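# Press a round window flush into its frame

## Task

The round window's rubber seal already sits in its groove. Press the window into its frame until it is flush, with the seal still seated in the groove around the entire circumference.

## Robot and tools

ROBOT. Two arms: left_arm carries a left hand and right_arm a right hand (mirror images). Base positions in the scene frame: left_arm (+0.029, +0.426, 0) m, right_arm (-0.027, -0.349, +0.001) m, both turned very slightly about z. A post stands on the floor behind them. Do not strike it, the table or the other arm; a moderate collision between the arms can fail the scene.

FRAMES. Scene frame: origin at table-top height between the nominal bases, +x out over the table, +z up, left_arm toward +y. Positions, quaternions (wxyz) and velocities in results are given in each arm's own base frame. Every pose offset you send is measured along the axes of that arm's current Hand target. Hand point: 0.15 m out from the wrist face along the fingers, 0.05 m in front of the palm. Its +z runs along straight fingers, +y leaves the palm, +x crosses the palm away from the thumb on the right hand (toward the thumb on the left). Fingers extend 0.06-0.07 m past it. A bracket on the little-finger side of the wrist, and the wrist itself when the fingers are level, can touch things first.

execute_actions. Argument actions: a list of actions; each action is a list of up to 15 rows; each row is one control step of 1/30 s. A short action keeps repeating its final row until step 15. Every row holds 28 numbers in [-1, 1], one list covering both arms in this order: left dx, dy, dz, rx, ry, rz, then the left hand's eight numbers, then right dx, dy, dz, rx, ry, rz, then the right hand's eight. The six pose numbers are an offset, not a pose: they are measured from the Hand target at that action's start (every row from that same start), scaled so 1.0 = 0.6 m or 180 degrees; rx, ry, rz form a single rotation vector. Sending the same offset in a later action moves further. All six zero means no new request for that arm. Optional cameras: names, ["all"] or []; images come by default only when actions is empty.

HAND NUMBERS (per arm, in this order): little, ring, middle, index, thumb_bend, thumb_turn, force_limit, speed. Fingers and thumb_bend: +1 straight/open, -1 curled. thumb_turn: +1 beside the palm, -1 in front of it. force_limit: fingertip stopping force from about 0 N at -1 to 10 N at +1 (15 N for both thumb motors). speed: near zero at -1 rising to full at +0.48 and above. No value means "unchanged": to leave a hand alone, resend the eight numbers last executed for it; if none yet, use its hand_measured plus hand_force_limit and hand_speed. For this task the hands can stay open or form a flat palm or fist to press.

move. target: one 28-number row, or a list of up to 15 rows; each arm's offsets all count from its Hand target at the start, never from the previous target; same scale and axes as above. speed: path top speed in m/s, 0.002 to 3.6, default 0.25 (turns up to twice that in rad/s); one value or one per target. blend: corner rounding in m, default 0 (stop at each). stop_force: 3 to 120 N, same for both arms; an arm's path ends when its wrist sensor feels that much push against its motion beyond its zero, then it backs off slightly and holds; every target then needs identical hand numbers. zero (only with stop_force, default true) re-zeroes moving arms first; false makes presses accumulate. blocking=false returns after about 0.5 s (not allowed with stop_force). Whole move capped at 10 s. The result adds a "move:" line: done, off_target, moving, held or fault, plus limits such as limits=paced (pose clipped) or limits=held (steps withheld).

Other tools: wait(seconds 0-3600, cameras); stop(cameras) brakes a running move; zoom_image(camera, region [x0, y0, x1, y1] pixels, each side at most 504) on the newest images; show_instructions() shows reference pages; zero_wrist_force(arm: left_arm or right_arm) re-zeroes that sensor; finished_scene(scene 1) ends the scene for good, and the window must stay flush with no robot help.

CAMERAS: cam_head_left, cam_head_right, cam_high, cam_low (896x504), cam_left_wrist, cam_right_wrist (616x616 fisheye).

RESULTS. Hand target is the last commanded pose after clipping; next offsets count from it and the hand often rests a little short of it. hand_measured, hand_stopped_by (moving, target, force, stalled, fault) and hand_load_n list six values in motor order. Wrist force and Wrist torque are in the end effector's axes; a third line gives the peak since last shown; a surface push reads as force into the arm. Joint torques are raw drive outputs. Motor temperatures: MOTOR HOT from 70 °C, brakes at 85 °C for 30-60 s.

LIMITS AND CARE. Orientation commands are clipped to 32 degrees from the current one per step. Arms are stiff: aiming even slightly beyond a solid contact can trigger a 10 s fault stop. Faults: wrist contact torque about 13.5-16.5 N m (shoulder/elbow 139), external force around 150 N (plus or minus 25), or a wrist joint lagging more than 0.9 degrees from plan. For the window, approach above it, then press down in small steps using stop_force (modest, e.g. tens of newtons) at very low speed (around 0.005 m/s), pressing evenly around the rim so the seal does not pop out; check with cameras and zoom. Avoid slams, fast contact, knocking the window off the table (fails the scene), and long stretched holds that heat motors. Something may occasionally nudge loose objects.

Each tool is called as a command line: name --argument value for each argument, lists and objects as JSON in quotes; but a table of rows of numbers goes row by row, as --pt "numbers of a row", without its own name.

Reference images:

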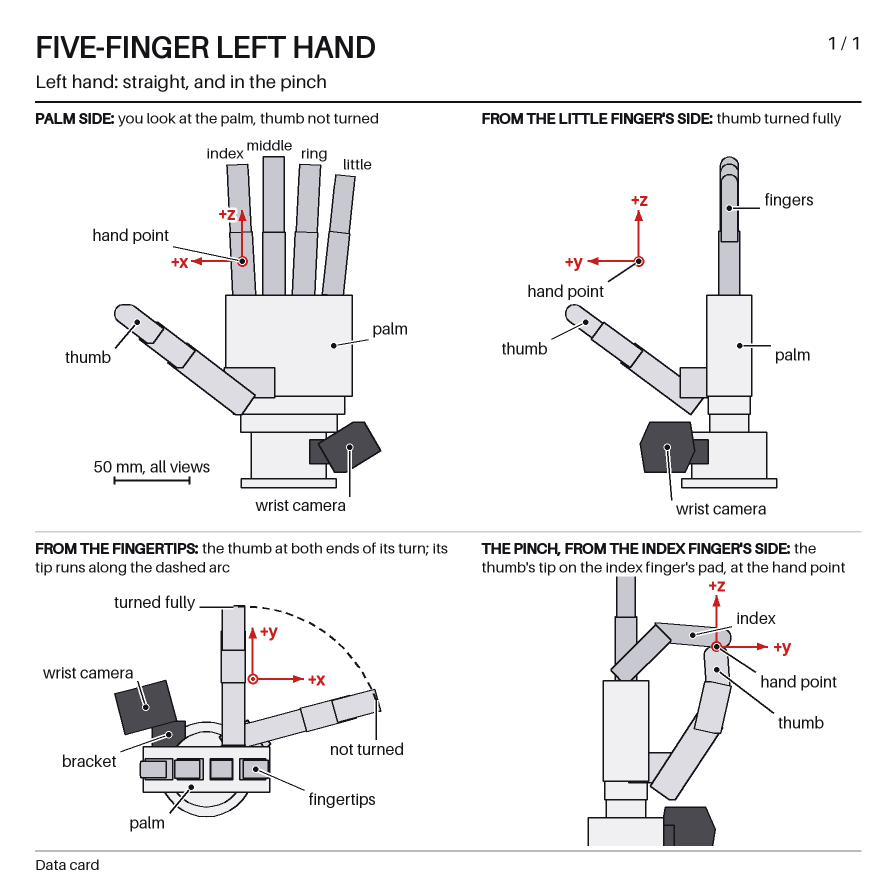

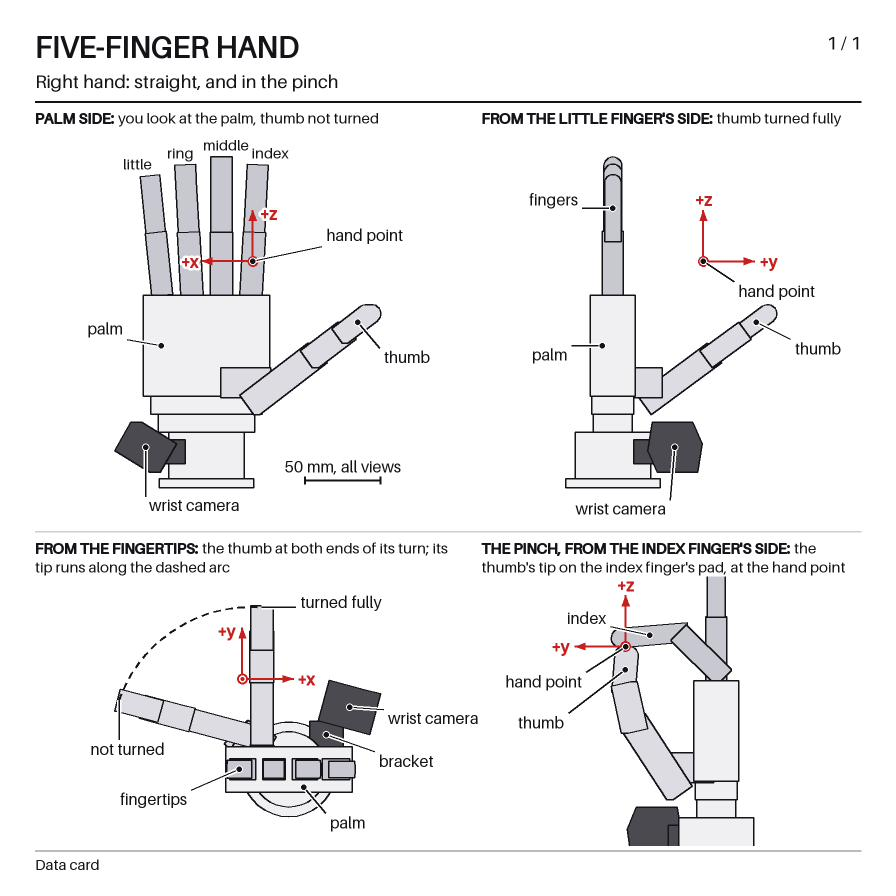

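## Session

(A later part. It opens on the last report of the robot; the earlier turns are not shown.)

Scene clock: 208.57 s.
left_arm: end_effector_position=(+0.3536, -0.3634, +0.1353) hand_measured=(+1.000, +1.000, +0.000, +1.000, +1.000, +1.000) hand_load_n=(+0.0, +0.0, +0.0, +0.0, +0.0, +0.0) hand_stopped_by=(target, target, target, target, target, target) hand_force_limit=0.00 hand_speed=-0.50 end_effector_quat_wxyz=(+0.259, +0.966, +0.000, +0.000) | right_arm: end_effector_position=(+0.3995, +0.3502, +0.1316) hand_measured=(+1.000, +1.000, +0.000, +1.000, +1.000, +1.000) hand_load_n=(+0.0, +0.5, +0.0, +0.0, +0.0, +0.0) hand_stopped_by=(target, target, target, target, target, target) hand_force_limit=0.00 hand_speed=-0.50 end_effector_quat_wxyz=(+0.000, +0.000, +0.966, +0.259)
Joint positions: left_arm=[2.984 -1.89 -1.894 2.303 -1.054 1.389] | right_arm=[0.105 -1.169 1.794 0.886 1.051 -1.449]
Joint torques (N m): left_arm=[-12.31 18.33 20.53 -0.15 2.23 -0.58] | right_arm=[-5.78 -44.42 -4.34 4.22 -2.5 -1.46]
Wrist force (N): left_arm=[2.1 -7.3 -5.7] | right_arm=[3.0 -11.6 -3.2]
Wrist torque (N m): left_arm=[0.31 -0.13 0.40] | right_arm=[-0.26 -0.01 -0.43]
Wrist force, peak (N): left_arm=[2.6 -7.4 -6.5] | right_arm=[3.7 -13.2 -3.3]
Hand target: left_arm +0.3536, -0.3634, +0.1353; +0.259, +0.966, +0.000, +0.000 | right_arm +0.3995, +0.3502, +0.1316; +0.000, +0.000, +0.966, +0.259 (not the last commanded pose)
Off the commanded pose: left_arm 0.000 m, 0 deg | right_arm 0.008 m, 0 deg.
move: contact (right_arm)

move --target '[0,0,0,0,0,0,1,1,0,1,1,1,0,-0.5,0,0.0024,0.0014,0,0,0,1,1,0,1,1,1,0,-0.5]' --speed 0.004 --cameras '["all"]'

zoom_image --camera "cam_low" --region '[270, 240, 370, 310]'

zoom_image --camera "cam_head_right" --region '[430, 325, 510, 385]'

zoom_image --camera "cam_left_wrist" --region '[260, 160, 420, 310]'

zoom_image --camera "cam_right_wrist" --region '[220, 150, 380, 300]'

Scene clock: 214.90 s.
left_arm: end_effector_position=(+0.3536, -0.3634, +0.1353) hand_measured=(+1.000, +1.000, +0.000, +1.000, +1.000, +1.000) hand_load_n=(+0.0, +0.5, +0.0, +0.0, +0.0, +0.0) hand_stopped_by=(target, target, target, target, target, target) hand_force_limit=0.00 hand_speed=-0.50 end_effector_quat_wxyz=(+0.259, +0.966, +0.000, +0.000) | right_arm: end_effector_position=(+0.3995, +0.3518, +0.1316) hand_measured=(+1.000, +1.000, +0.000, +1.000, +1.000, +1.000) hand_load_n=(+0.0, +0.5, +0.0, +0.0, +0.0, +0.0) hand_stopped_by=(target, target, target, target, target, target) hand_force_limit=0.00 hand_speed=-0.50 end_effector_quat_wxyz=(+0.000, +0.000, +0.966, +0.259)
Joint positions: left_arm=[2.984 -1.89 -1.894 2.303 -1.054 1.389] | right_arm=[0.11 -1.168 1.791 0.885 1.051 -1.444]
Joint torques (N m): left_arm=[-12.19 17.07 15.33 -1.14 4.75 0.05] | right_arm=[12.44 -25.37 -29.2 -1.43 -1.29 2.43]
Wrist force (N): left_arm=[3.8 -12.3 -10.6] | right_arm=[4.4 -19.7 -7.1]
Wrist torque (N m): left_arm=[0.61 -0.23 0.60] | right_arm=[-0.17 0.17 -0.66]
Wrist force, peak (N): left_arm=[3.8 -12.3 -10.6] | right_arm=[4.4 -19.7 -7.1]
Hand target: left_arm +0.3536, -0.3634, +0.1353; +0.259, +0.966, +0.000, +0.000 | right_arm +0.3995, +0.3519, +0.1316; +0.000, +0.000, +0.966, +0.259
Off the commanded pose: left_arm 0.000 m, 0 deg | right_arm 0.000 m, 0 deg.
move: done

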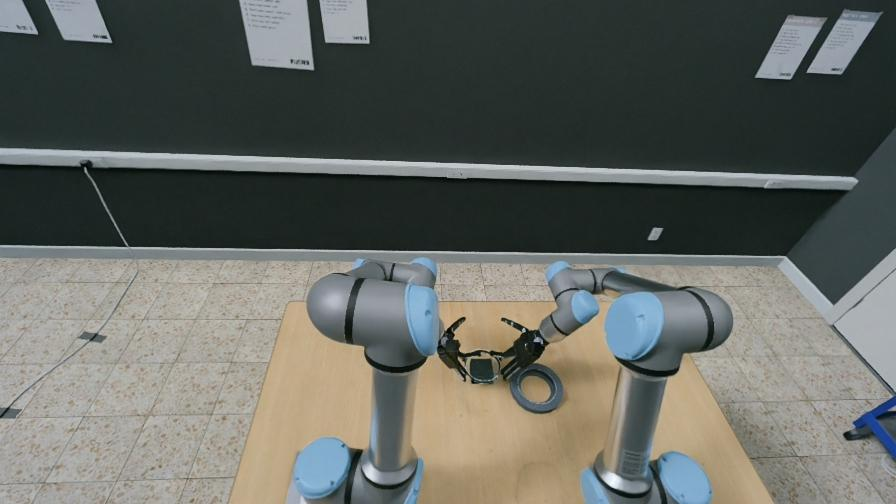

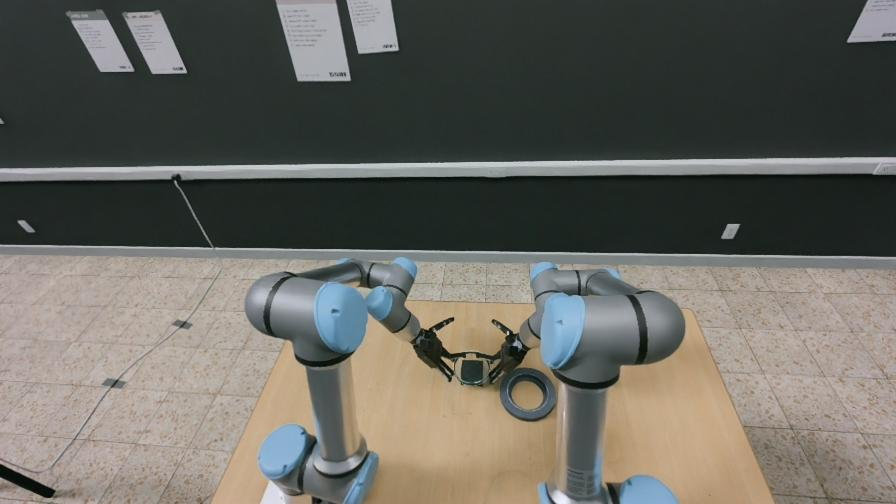

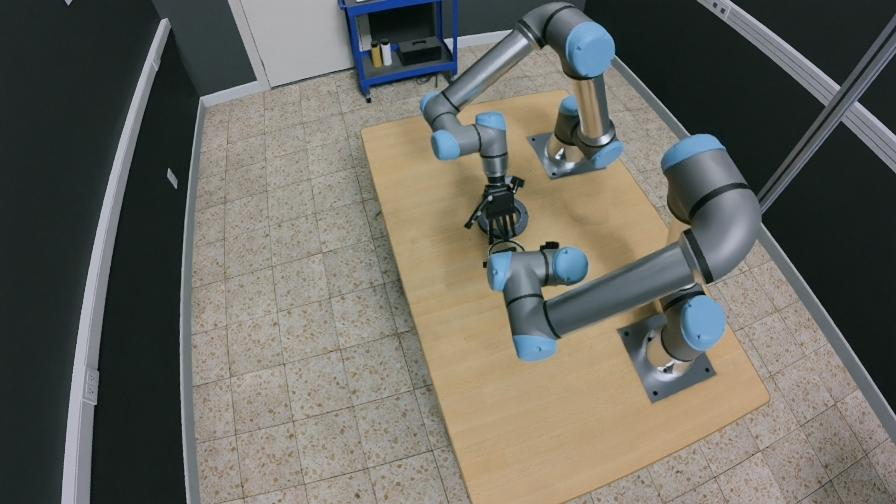

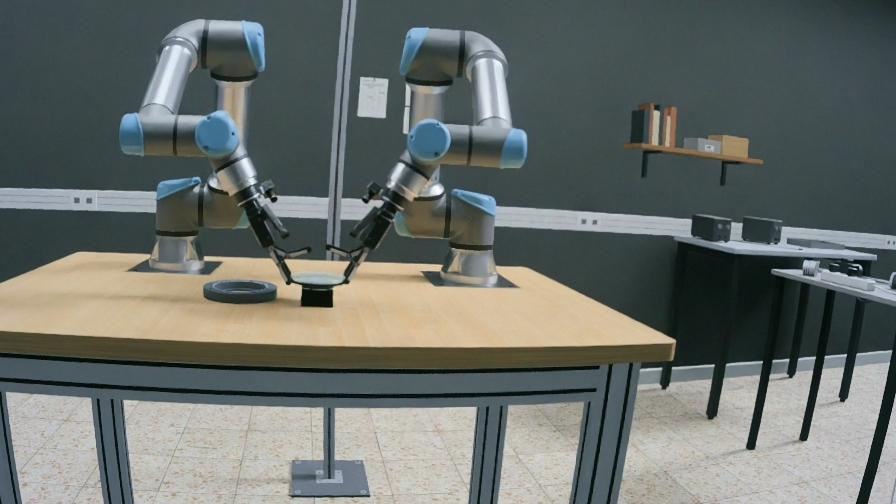

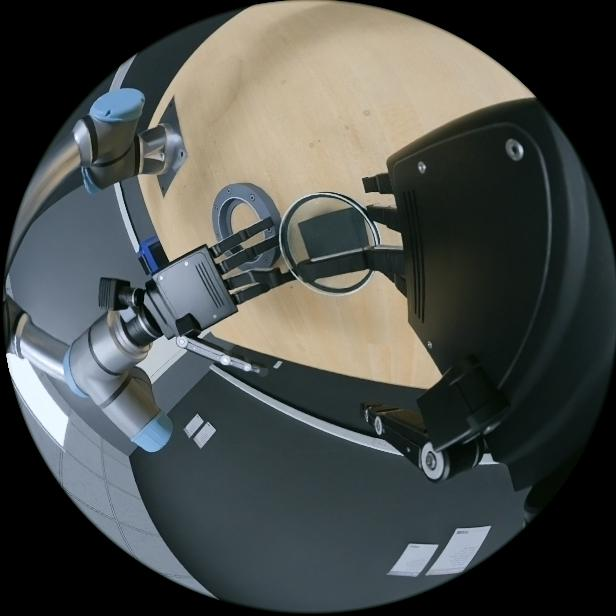

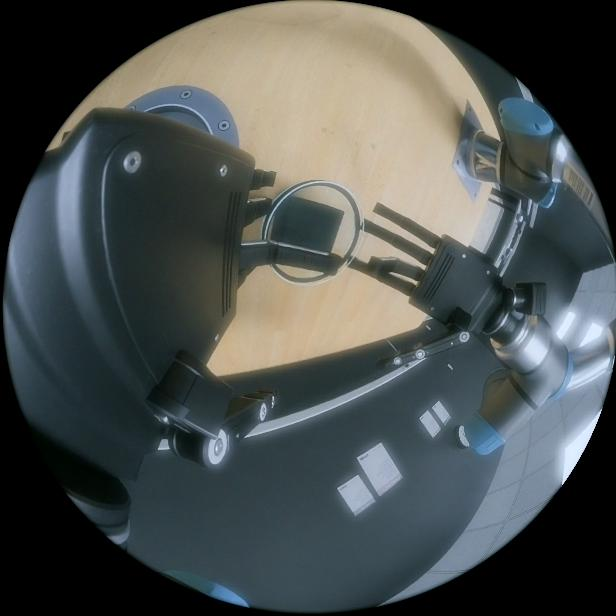

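Scaled by 5.040 from the camera's image (finer frame: 1280x720).

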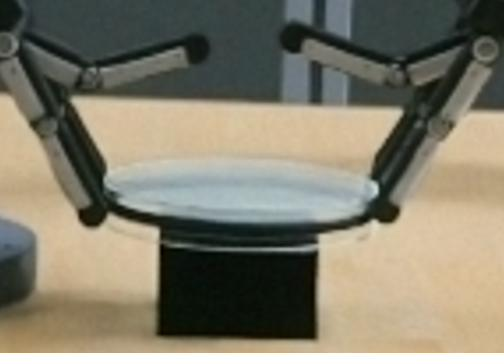

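Scaled by 6.300 from the camera's image (finer frame: 1280x720).

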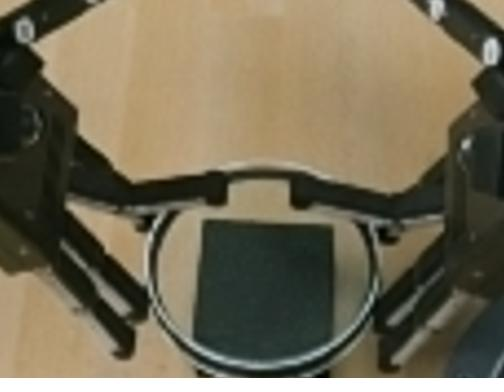

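Scaled by 3.150 from the camera's image (finer frame: 880x880).

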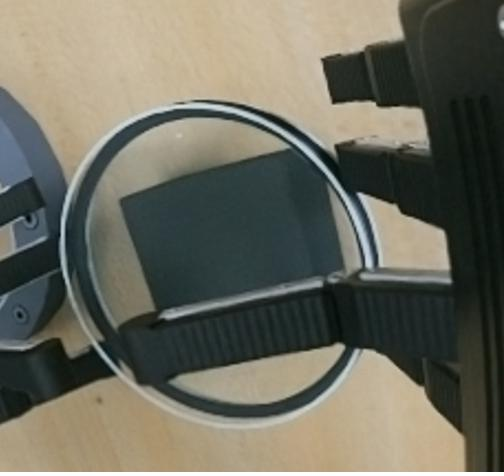

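Scaled by 3.150 from the camera's image (finer frame: 880x880).

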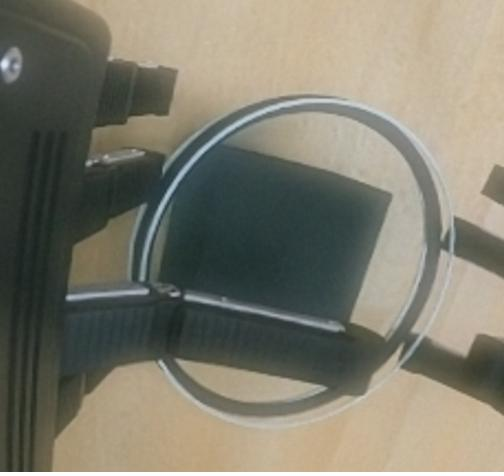

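move --target '[0,0.0333,-0.0577,0,0,0,1,1,0,1,1,1,0,-0.5,0,0.0333,-0.0577,0,0,0,1,1,0,1,1,1,0,-0.5]' --speed 0.015 --cameras '["all"]'

zoom_image --camera "cam_low" --region '[270, 240, 370, 310]'

zoom_image --camera "cam_head_right" --region '[430, 325, 550, 415]'

Scene clock: 220.23 s.
left_arm: end_effector_position=(+0.3536, -0.3635, +0.1752) hand_measured=(+1.000, +1.000, +0.000, +1.000, +1.000, +1.000) hand_load_n=(+0.0, +0.0, +0.0, +0.5, +0.0, +0.0) hand_stopped_by=(target, target, target, target, target, target) hand_force_limit=0.00 hand_speed=-0.50 end_effector_quat_wxyz=(+0.259, +0.966, +0.000, +0.000) | right_arm: end_effector_position=(+0.3995, +0.3519, +0.1715) hand_measured=(+1.000, +1.000, +0.000, +1.000, +1.000, +1.000) hand_load_n=(+0.0, +0.5, +0.0, +0.0, +0.0, +0.0) hand_stopped_by=(target, target, target, target, target, target) hand_force_limit=0.00 hand_speed=-0.50 end_effector_quat_wxyz=(+0.000, +0.000, +0.966, +0.259)
Joint positions: left_arm=[2.984 -1.835 -1.847 2.201 -1.054 1.389] | right_arm=[0.11 -1.22 1.747 0.981 1.051 -1.444]
Joint torques (N m): left_arm=[-10.96 44.39 24.55 -5.03 7.23 -0.39] | right_arm=[9.37 -42.97 -33.67 4.16 -4.81 2]
Wrist force (N): left_arm=[3.6 -14.2 -6.9] | right_arm=[4.2 -18.7 -5.4]
Wrist torque (N m): left_arm=[0.47 -0.09 0.58] | right_arm=[-0.18 0.10 -0.65]
Wrist force, peak (N): left_arm=[4.1 -12.5 -11.1] | right_arm=[4.6 -20.7 -7.1]
Hand target: left_arm +0.3536, -0.3634, +0.1753; +0.259, +0.966, +0.000, +0.000 | right_arm +0.3995, +0.3519, +0.1716; +0.000, +0.000, +0.966, +0.259
Off the commanded pose: left_arm 0.000 m, 0 deg | right_arm 0.000 m, 0 deg.
move: done

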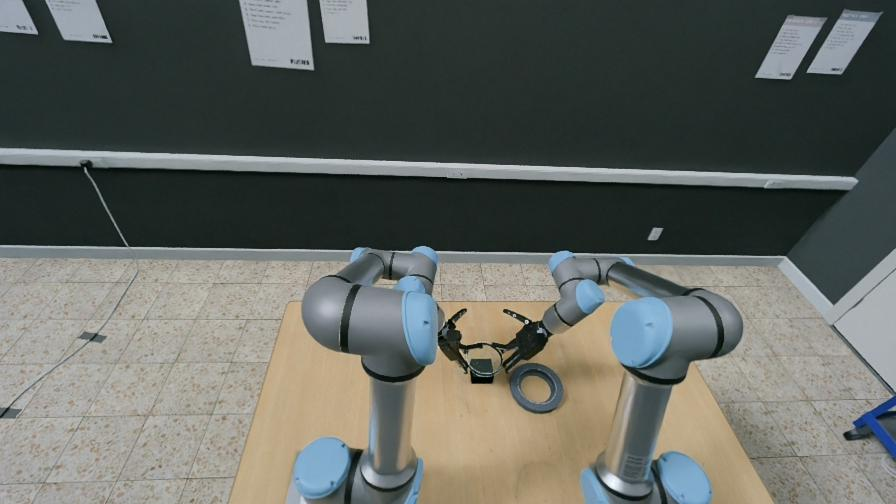

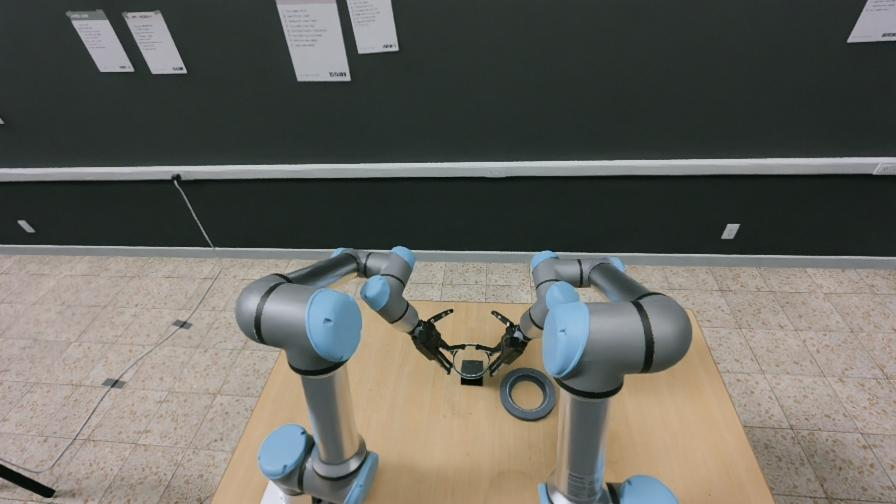

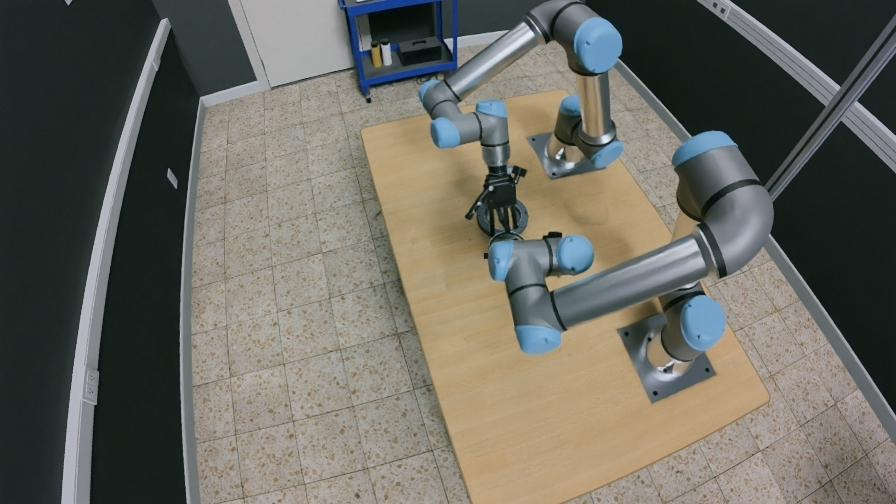

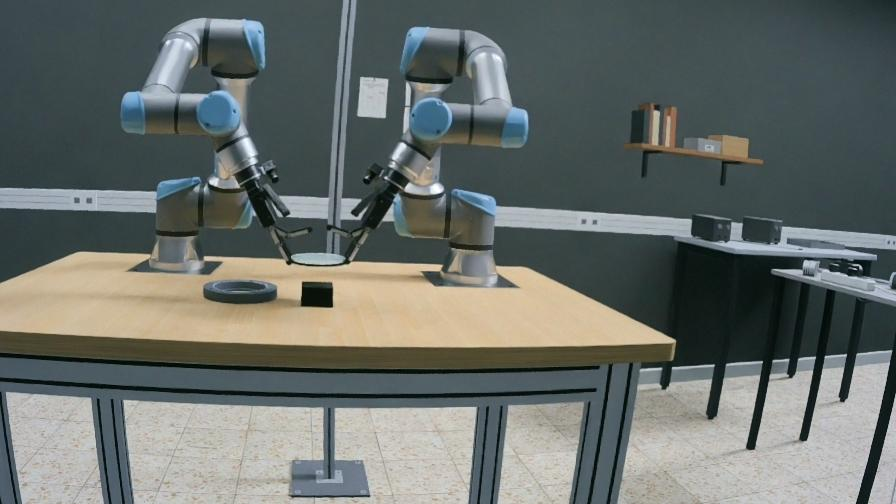

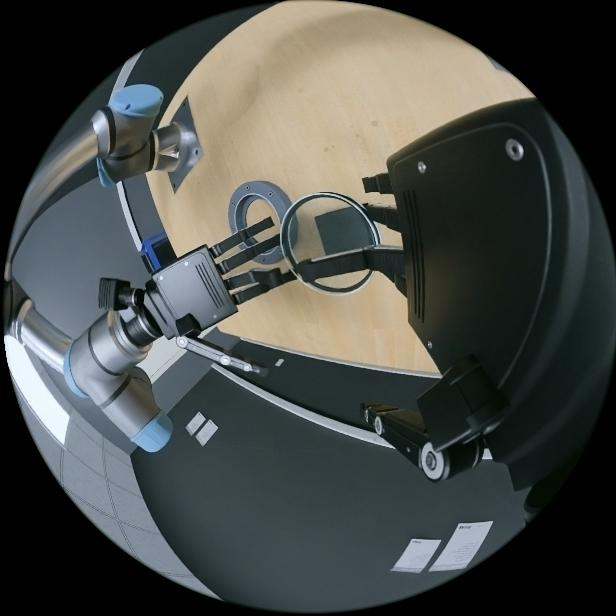

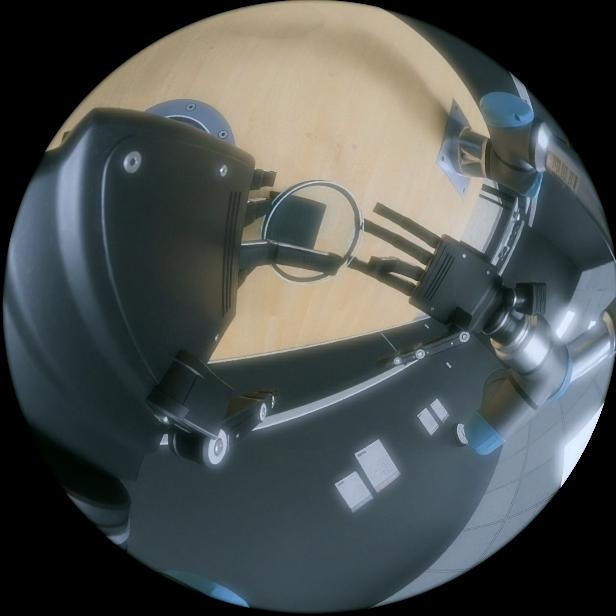

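Scaled by 5.040 from the camera's image (finer frame: 1280x720).

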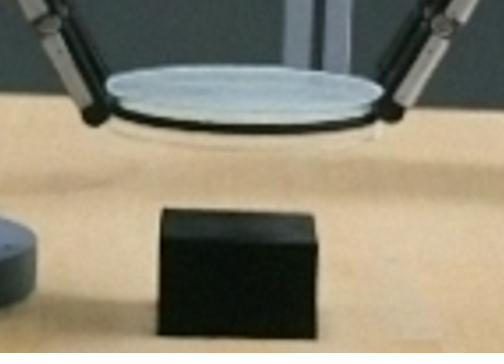

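Scaled by 4.200 from the camera's image (finer frame: 1280x720).

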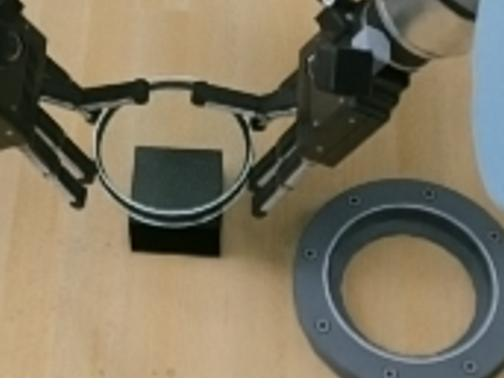

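move --target '[-0.01855,0.0573,0.0331,0,0,0,1,1,0,1,1,1,0,-0.5,0.018,-0.0574,-0.03315,0,0,0,1,1,0,1,1,1,0,-0.5]' --speed 0.03

Scene clock: 232.53 s.
left_arm: end_effector_position=(+0.3425, -0.4031, +0.1753) hand_measured=(+1.000, +1.000, +0.000, +1.000, +1.000, +1.000) hand_load_n=(+0.0, +0.0, +0.5, +0.0, +0.0, +0.0) hand_stopped_by=(target, target, target, target, target, target) hand_force_limit=0.00 hand_speed=-0.50 end_effector_quat_wxyz=(+0.259, +0.966, +0.000, +0.000) | right_arm: end_effector_position=(+0.3887, +0.3122, +0.1716) hand_measured=(+1.000, +1.000, +0.000, +1.000, +1.000, +1.000) hand_load_n=(+0.0, +0.5, +0.0, +0.0, +0.0, +0.0) hand_stopped_by=(target, target, target, target, target, target) hand_force_limit=0.00 hand_speed=-0.50 end_effector_quat_wxyz=(+0.000, +0.000, +0.966, +0.259)
Joint positions: left_arm=[2.868 -1.853 -1.804 2.241 -1.068 1.257] | right_arm=[0.005 -1.268 1.832 1.004 1.047 -1.565]
Joint torques (N m): left_arm=[-15.66 17.72 26.9 0.3 1.63 -1.07] | right_arm=[-3.92 -41.45 -4.71 5.02 -7.25 -1.75]
Wrist force (N): left_arm=[2.9 -14.7 -7.3] | right_arm=[3.3 -19.5 -5.1]
Wrist torque (N m): left_arm=[0.52 -0.08 0.60] | right_arm=[-0.26 0.07 -0.61]
Wrist force, peak (N): left_arm=[3.8 -15.4 -7.2] | right_arm=[3.8 -20.6 -4.9]
Hand target: left_arm +0.3425, -0.4032, +0.1753; +0.259, +0.966, +0.000, +0.000 | right_arm +0.3887, +0.3121, +0.1716; +0.000, +0.000, +0.966, +0.259
Off the commanded pose: left_arm 0.000 m, 0 deg | right_arm 0.000 m, 0 deg.
move: done

move --target '[-0.01855,0.0573,0.0331,0,0,0,1,1,0,1,1,1,0,-0.5,0.018,-0.0574,-0.03315,0,0,0,1,1,0,1,1,1,0,-0.5]' --speed 0.03

move --target '[-0.01855,0.0573,0.0331,0,0,0,1,1,0,1,1,1,0,-0.5,0.018,-0.0574,-0.03315,0,0,0,1,1,0,1,1,1,0,-0.5]' --speed 0.03 --cameras '["all"]'

Scene clock: 235.93 s.
left_arm: end_effector_position=(+0.3314, -0.4428, +0.1753) hand_measured=(+1.000, +1.000, +0.000, +1.000, +1.000, +1.000) hand_load_n=(+0.0, +0.0, +0.0, +0.5, +0.0, +0.0) hand_stopped_by=(target, target, target, target, target, target) hand_force_limit=0.00 hand_speed=-0.50 end_effector_quat_wxyz=(+0.259, +0.966, +0.000, +0.000) | right_arm: end_effector_position=(+0.3779, +0.2724, +0.1716) hand_measured=(+1.000, +1.000, +0.000, +1.000, +1.000, +1.000) hand_load_n=(+0.0, +1.0, +0.0, +0.0, +0.0, +0.0) hand_stopped_by=(target, target, target, target, target, target) hand_force_limit=0.00 hand_speed=-0.50 end_effector_quat_wxyz=(+0.000, +0.000, +0.966, +0.259)
Joint positions: left_arm=[2.757 -1.881 -1.75 2.273 -1.089 1.133] | right_arm=[-0.112 -1.309 1.908 1.036 1.051 -1.699]
Joint torques (N m): left_arm=[-17.42 19 29.29 0.9 1.73 -1.02] | right_arm=[-3.32 -38.76 -3.29 5.98 -1.66 -1.77]
Wrist force (N): left_arm=[2.7 -16.3 -6.8] | right_arm=[3.9 -21.2 -5.3]
Wrist torque (N m): left_arm=[0.52 -0.13 0.68] | right_arm=[-0.19 0.02 -0.62]
Wrist force, peak (N): left_arm=[2.9 -16.4 -7.9] | right_arm=[3.9 -22.2 -5.4]
Hand target: left_arm +0.3314, -0.4429, +0.1753; +0.259, +0.966, +0.000, +0.000 | right_arm +0.3779, +0.2724, +0.1716; +0.000, +0.000, +0.966, +0.259
Off the commanded pose: left_arm 0.000 m, 0 deg | right_arm 0.000 m, 0 deg.
move: done

Scene clock: 237.73 s.
left_arm: end_effector_position=(+0.3203, -0.4825, +0.1753) hand_measured=(+1.000, +1.000, +0.000, +1.000, +1.000, +1.000) hand_load_n=(+0.0, +0.5, +0.0, +0.0, +0.0, +0.0) hand_stopped_by=(target, target, target, target, target, target) hand_force_limit=0.00 hand_speed=-0.50 end_effector_quat_wxyz=(+0.259, +0.966, +0.000, +0.000) | right_arm: end_effector_position=(+0.3671, +0.2326, +0.1717) hand_measured=(+1.000, +1.000, +0.000, +1.000, +1.000, +1.000) hand_load_n=(+0.0, +0.5, +0.0, +0.0, +0.0, +0.0) hand_stopped_by=(target, target, target, target, target, target) hand_force_limit=0.00 hand_speed=-0.50 end_effector_quat_wxyz=(+0.000, +0.000, +0.966, +0.259)
Joint positions: left_arm=[2.652 -1.917 -1.686 2.296 -1.114 1.019] | right_arm=[-0.238 -1.343 1.975 1.074 1.064 -1.844]
Joint torques (N m): left_arm=[-15.61 20.9 30.28 1.28 1.89 -1.3] | right_arm=[-3.35 -36.02 -1.74 7.16 -1.8 -1.61]
Wrist force (N): left_arm=[2.2 -17.0 -8.2] | right_arm=[2.7 -21.7 -5.9]
Wrist torque (N m): left_arm=[0.58 -0.14 0.71] | right_arm=[-0.09 0.18 -0.68]
Wrist force, peak (N): left_arm=[2.5 -17.6 -7.8] | right_arm=[3.1 -22.9 -5.9]
Hand target: left_arm +0.3203, -0.4826, +0.1753; +0.259, +0.966, +0.000, +0.000 | right_arm +0.3671, +0.2326, +0.1717; +0.000, +0.000, +0.966, +0.259
Off the commanded pose: left_arm 0.000 m, 0 deg | right_arm 0.000 m, 0 deg.
move: done

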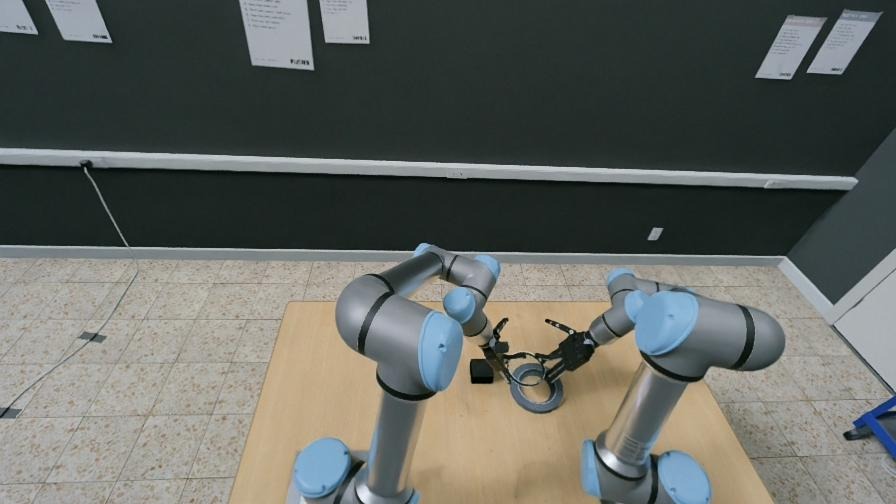

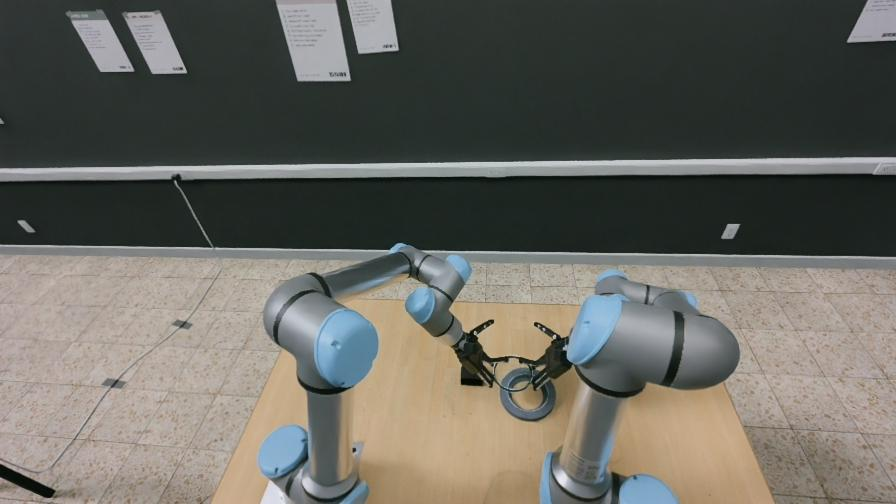

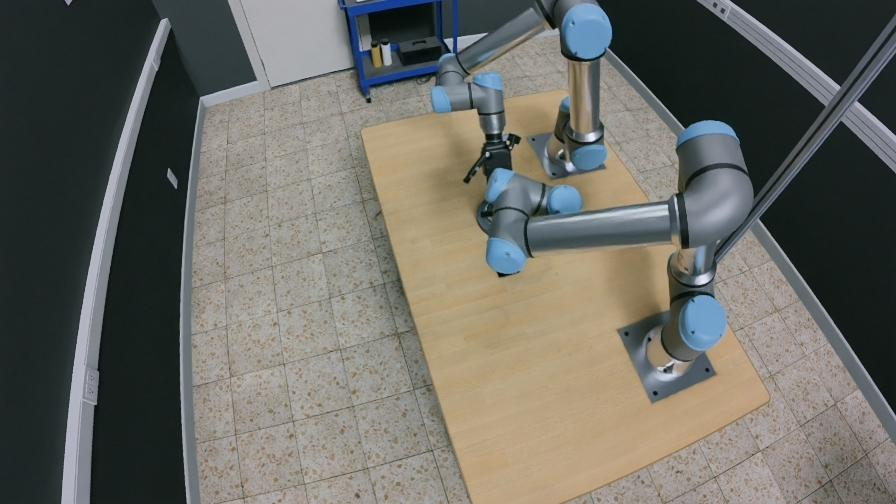

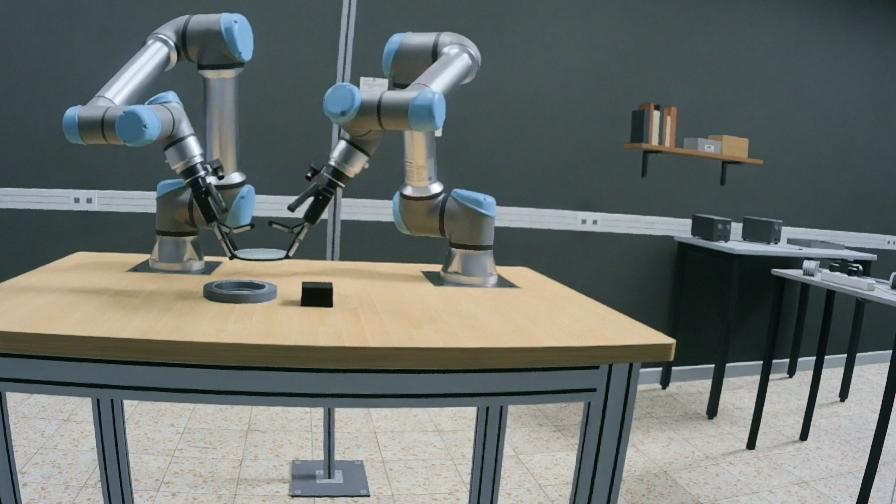

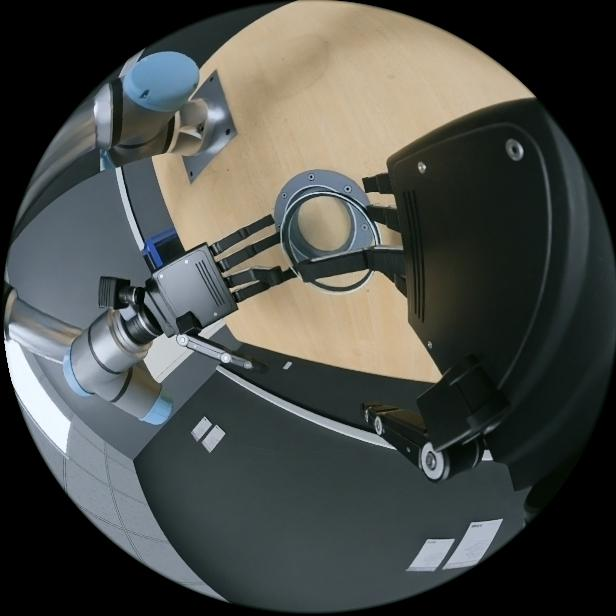

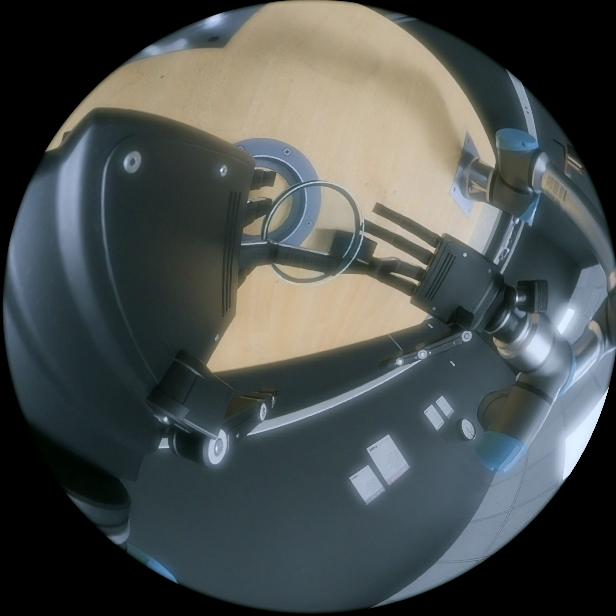

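move --target '[-0.01855,0.0573,0.0331,0,0,0,1,1,0,1,1,1,0,-0.5,0.018,-0.0574,-0.03315,0,0,0,1,1,0,1,1,1,0,-0.5]' --speed 0.03 --cameras '["all"]'

zoom_image --camera "cam_low" --region '[190, 230, 290, 310]'

zoom_image --camera "cam_head_right" --region '[480, 340, 580, 430]'

zoom_image --camera "cam_head_left" --region '[490, 340, 590, 430]'

zoom_image --camera "cam_left_wrist" --region '[240, 140, 400, 310]'

zoom_image --camera "cam_right_wrist" --region '[220, 130, 380, 300]'

zoom_image --camera "cam_high" --region '[440, 170, 560, 280]'

Scene clock: 242.57 s.
left_arm: end_effector_position=(+0.3091, -0.5222, +0.1753) hand_measured=(+1.000, +1.000, +0.000, +1.000, +1.000, +1.000) hand_load_n=(+0.0, +0.0, +0.0, +0.0, +0.0, +0.0) hand_stopped_by=(target, target, target, target, target, target) hand_force_limit=0.00 hand_speed=-0.50 end_effector_quat_wxyz=(+0.259, +0.966, +0.000, +0.000) | right_arm: end_effector_position=(+0.3562, +0.1929, +0.1717) hand_measured=(+1.000, +1.000, +0.000, +1.000, +1.000, +1.000) hand_load_n=(+0.0, +0.5, +0.0, +0.0, +0.0, +0.0) hand_stopped_by=(target, target, target, target, target, target) hand_force_limit=0.00 hand_speed=-0.50 end_effector_quat_wxyz=(+0.000, +0.000, +0.966, +0.259)
Joint positions: left_arm=[2.555 -1.96 -1.611 2.309 -1.141 0.916] | right_arm=[-0.373 -1.368 2.03 1.117 1.087 -1.995]
Joint torques (N m): left_arm=[-15.56 22.8 30.06 1.49 1.46 -1.22] | right_arm=[-3.97 -33.79 0.35 7.47 -1.49 -1.23]
Wrist force (N): left_arm=[2.3 -13.6 -7.0] | right_arm=[3.1 -19.3 -5.3]
Wrist torque (N m): left_arm=[0.67 -0.08 0.58] | right_arm=[-0.20 0.11 -0.60]
Wrist force, peak (N): left_arm=[2.3 -17.4 -8.4] | right_arm=[2.6 -22.7 -5.8]
Hand target: left_arm +0.3091, -0.5223, +0.1753; +0.259, +0.966, +0.000, +0.000 | right_arm +0.3562, +0.1928, +0.1717; +0.000, +0.000, +0.966, +0.259
Off the commanded pose: left_arm 0.000 m, 0 deg | right_arm 0.000 m, 0 deg.
move: done

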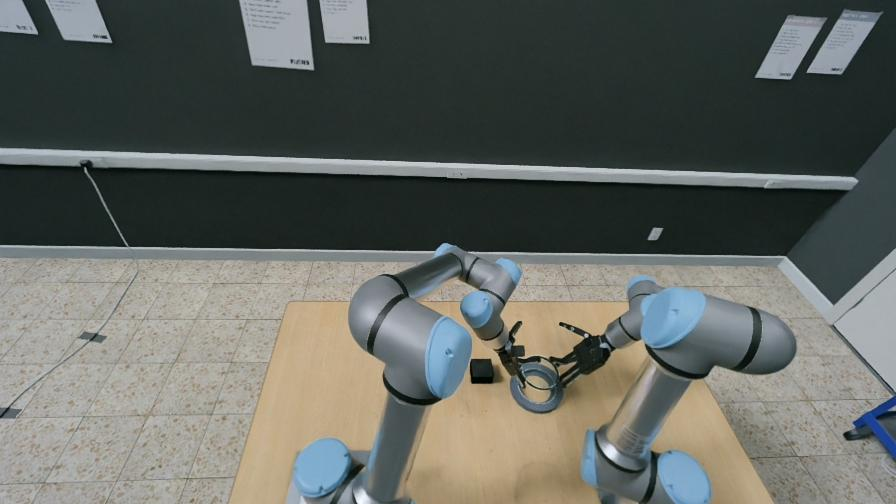

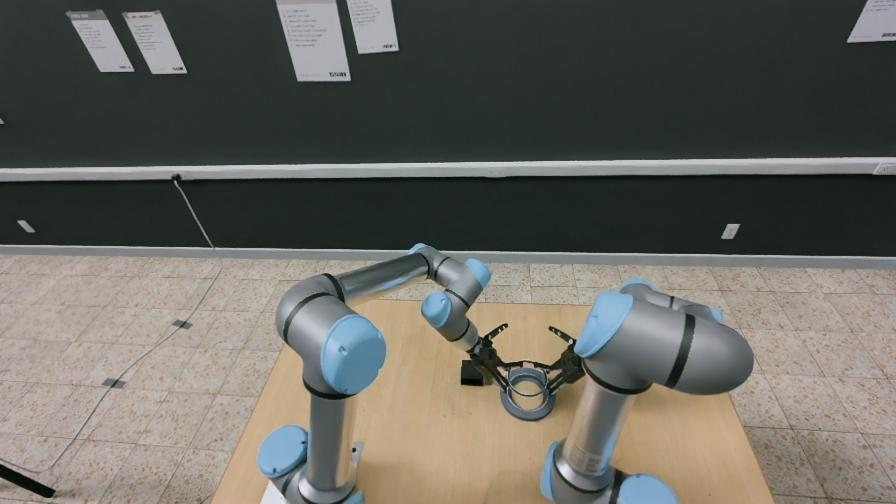

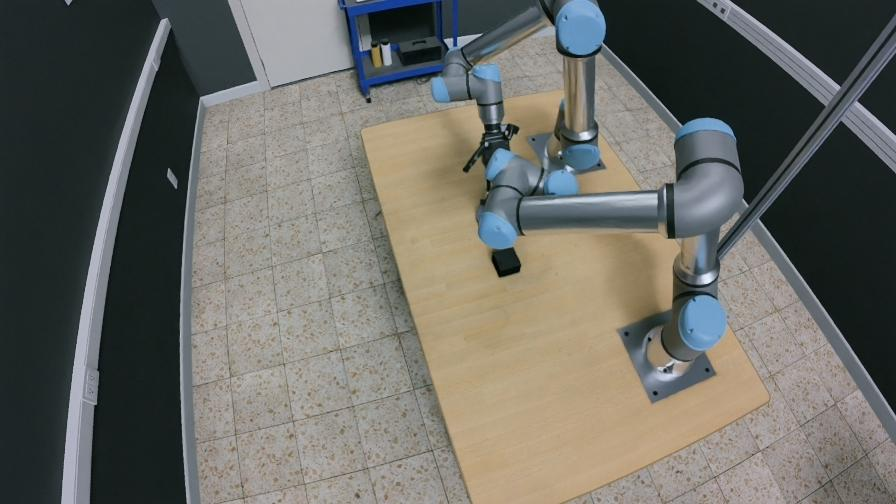

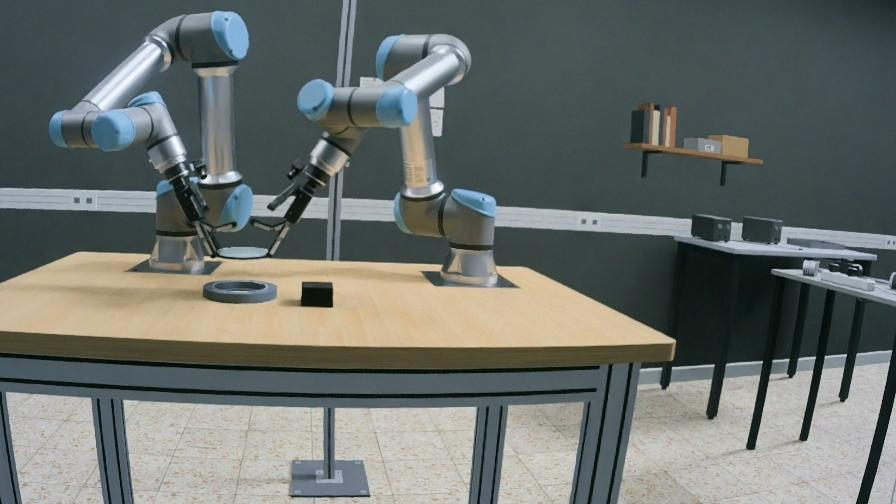

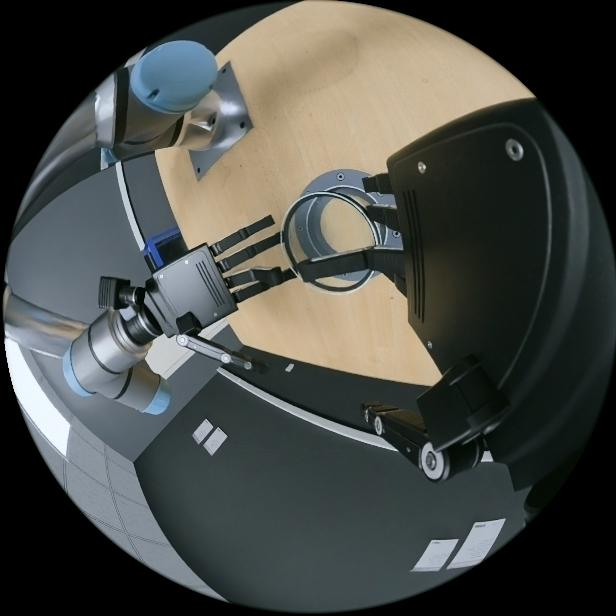

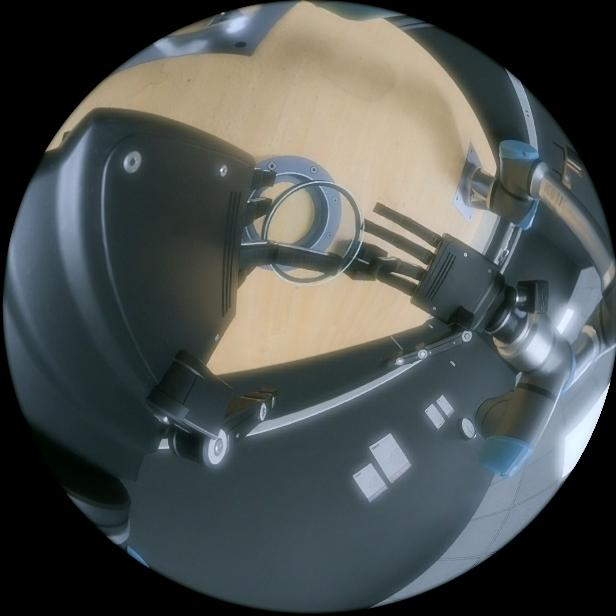

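Scaled by 5.040 from the camera's image (finer frame: 1280x720).

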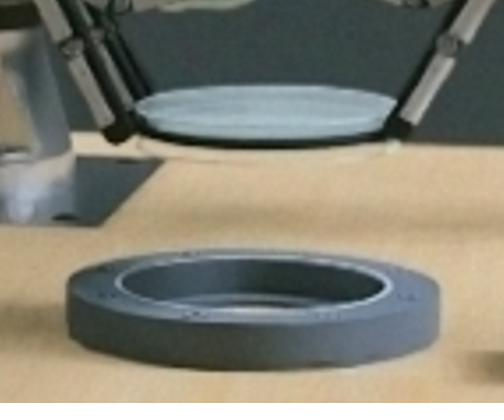

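Scaled by 5.040 from the camera's image (finer frame: 1280x720).

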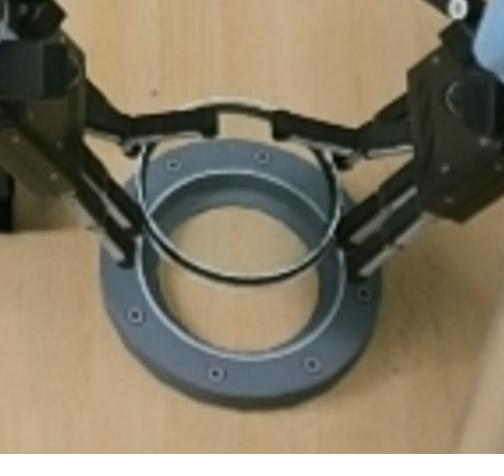

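Scaled by 5.040 from the camera's image (finer frame: 1280x720).

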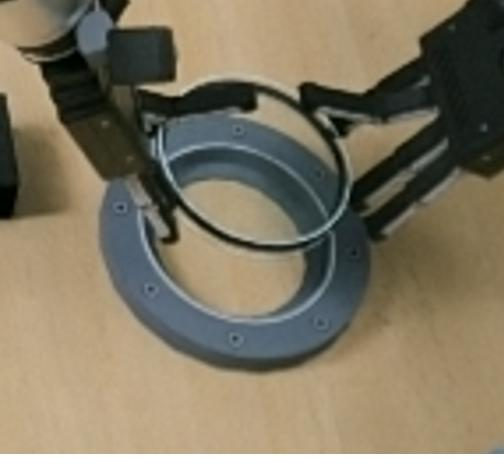

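Scaled by 2.965 from the camera's image (finer frame: 880x880).

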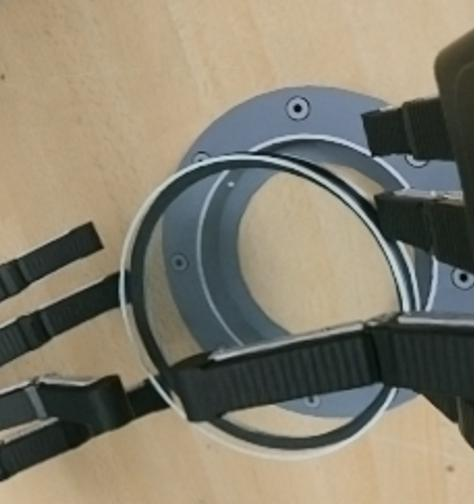

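Scaled by 2.965 from the camera's image (finer frame: 880x880).

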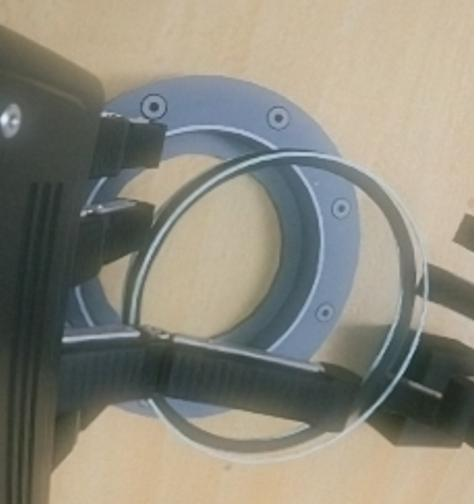

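Scaled by 4.200 from the camera's image (finer frame: 1280x720).

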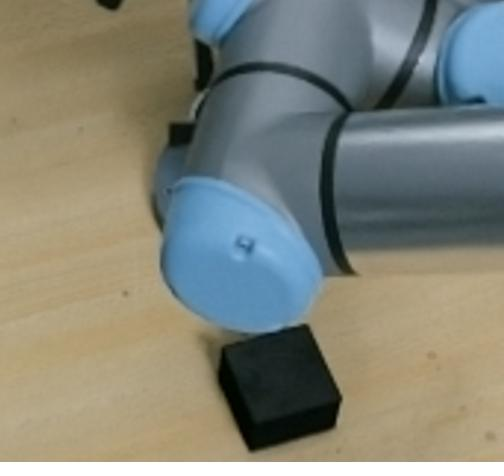

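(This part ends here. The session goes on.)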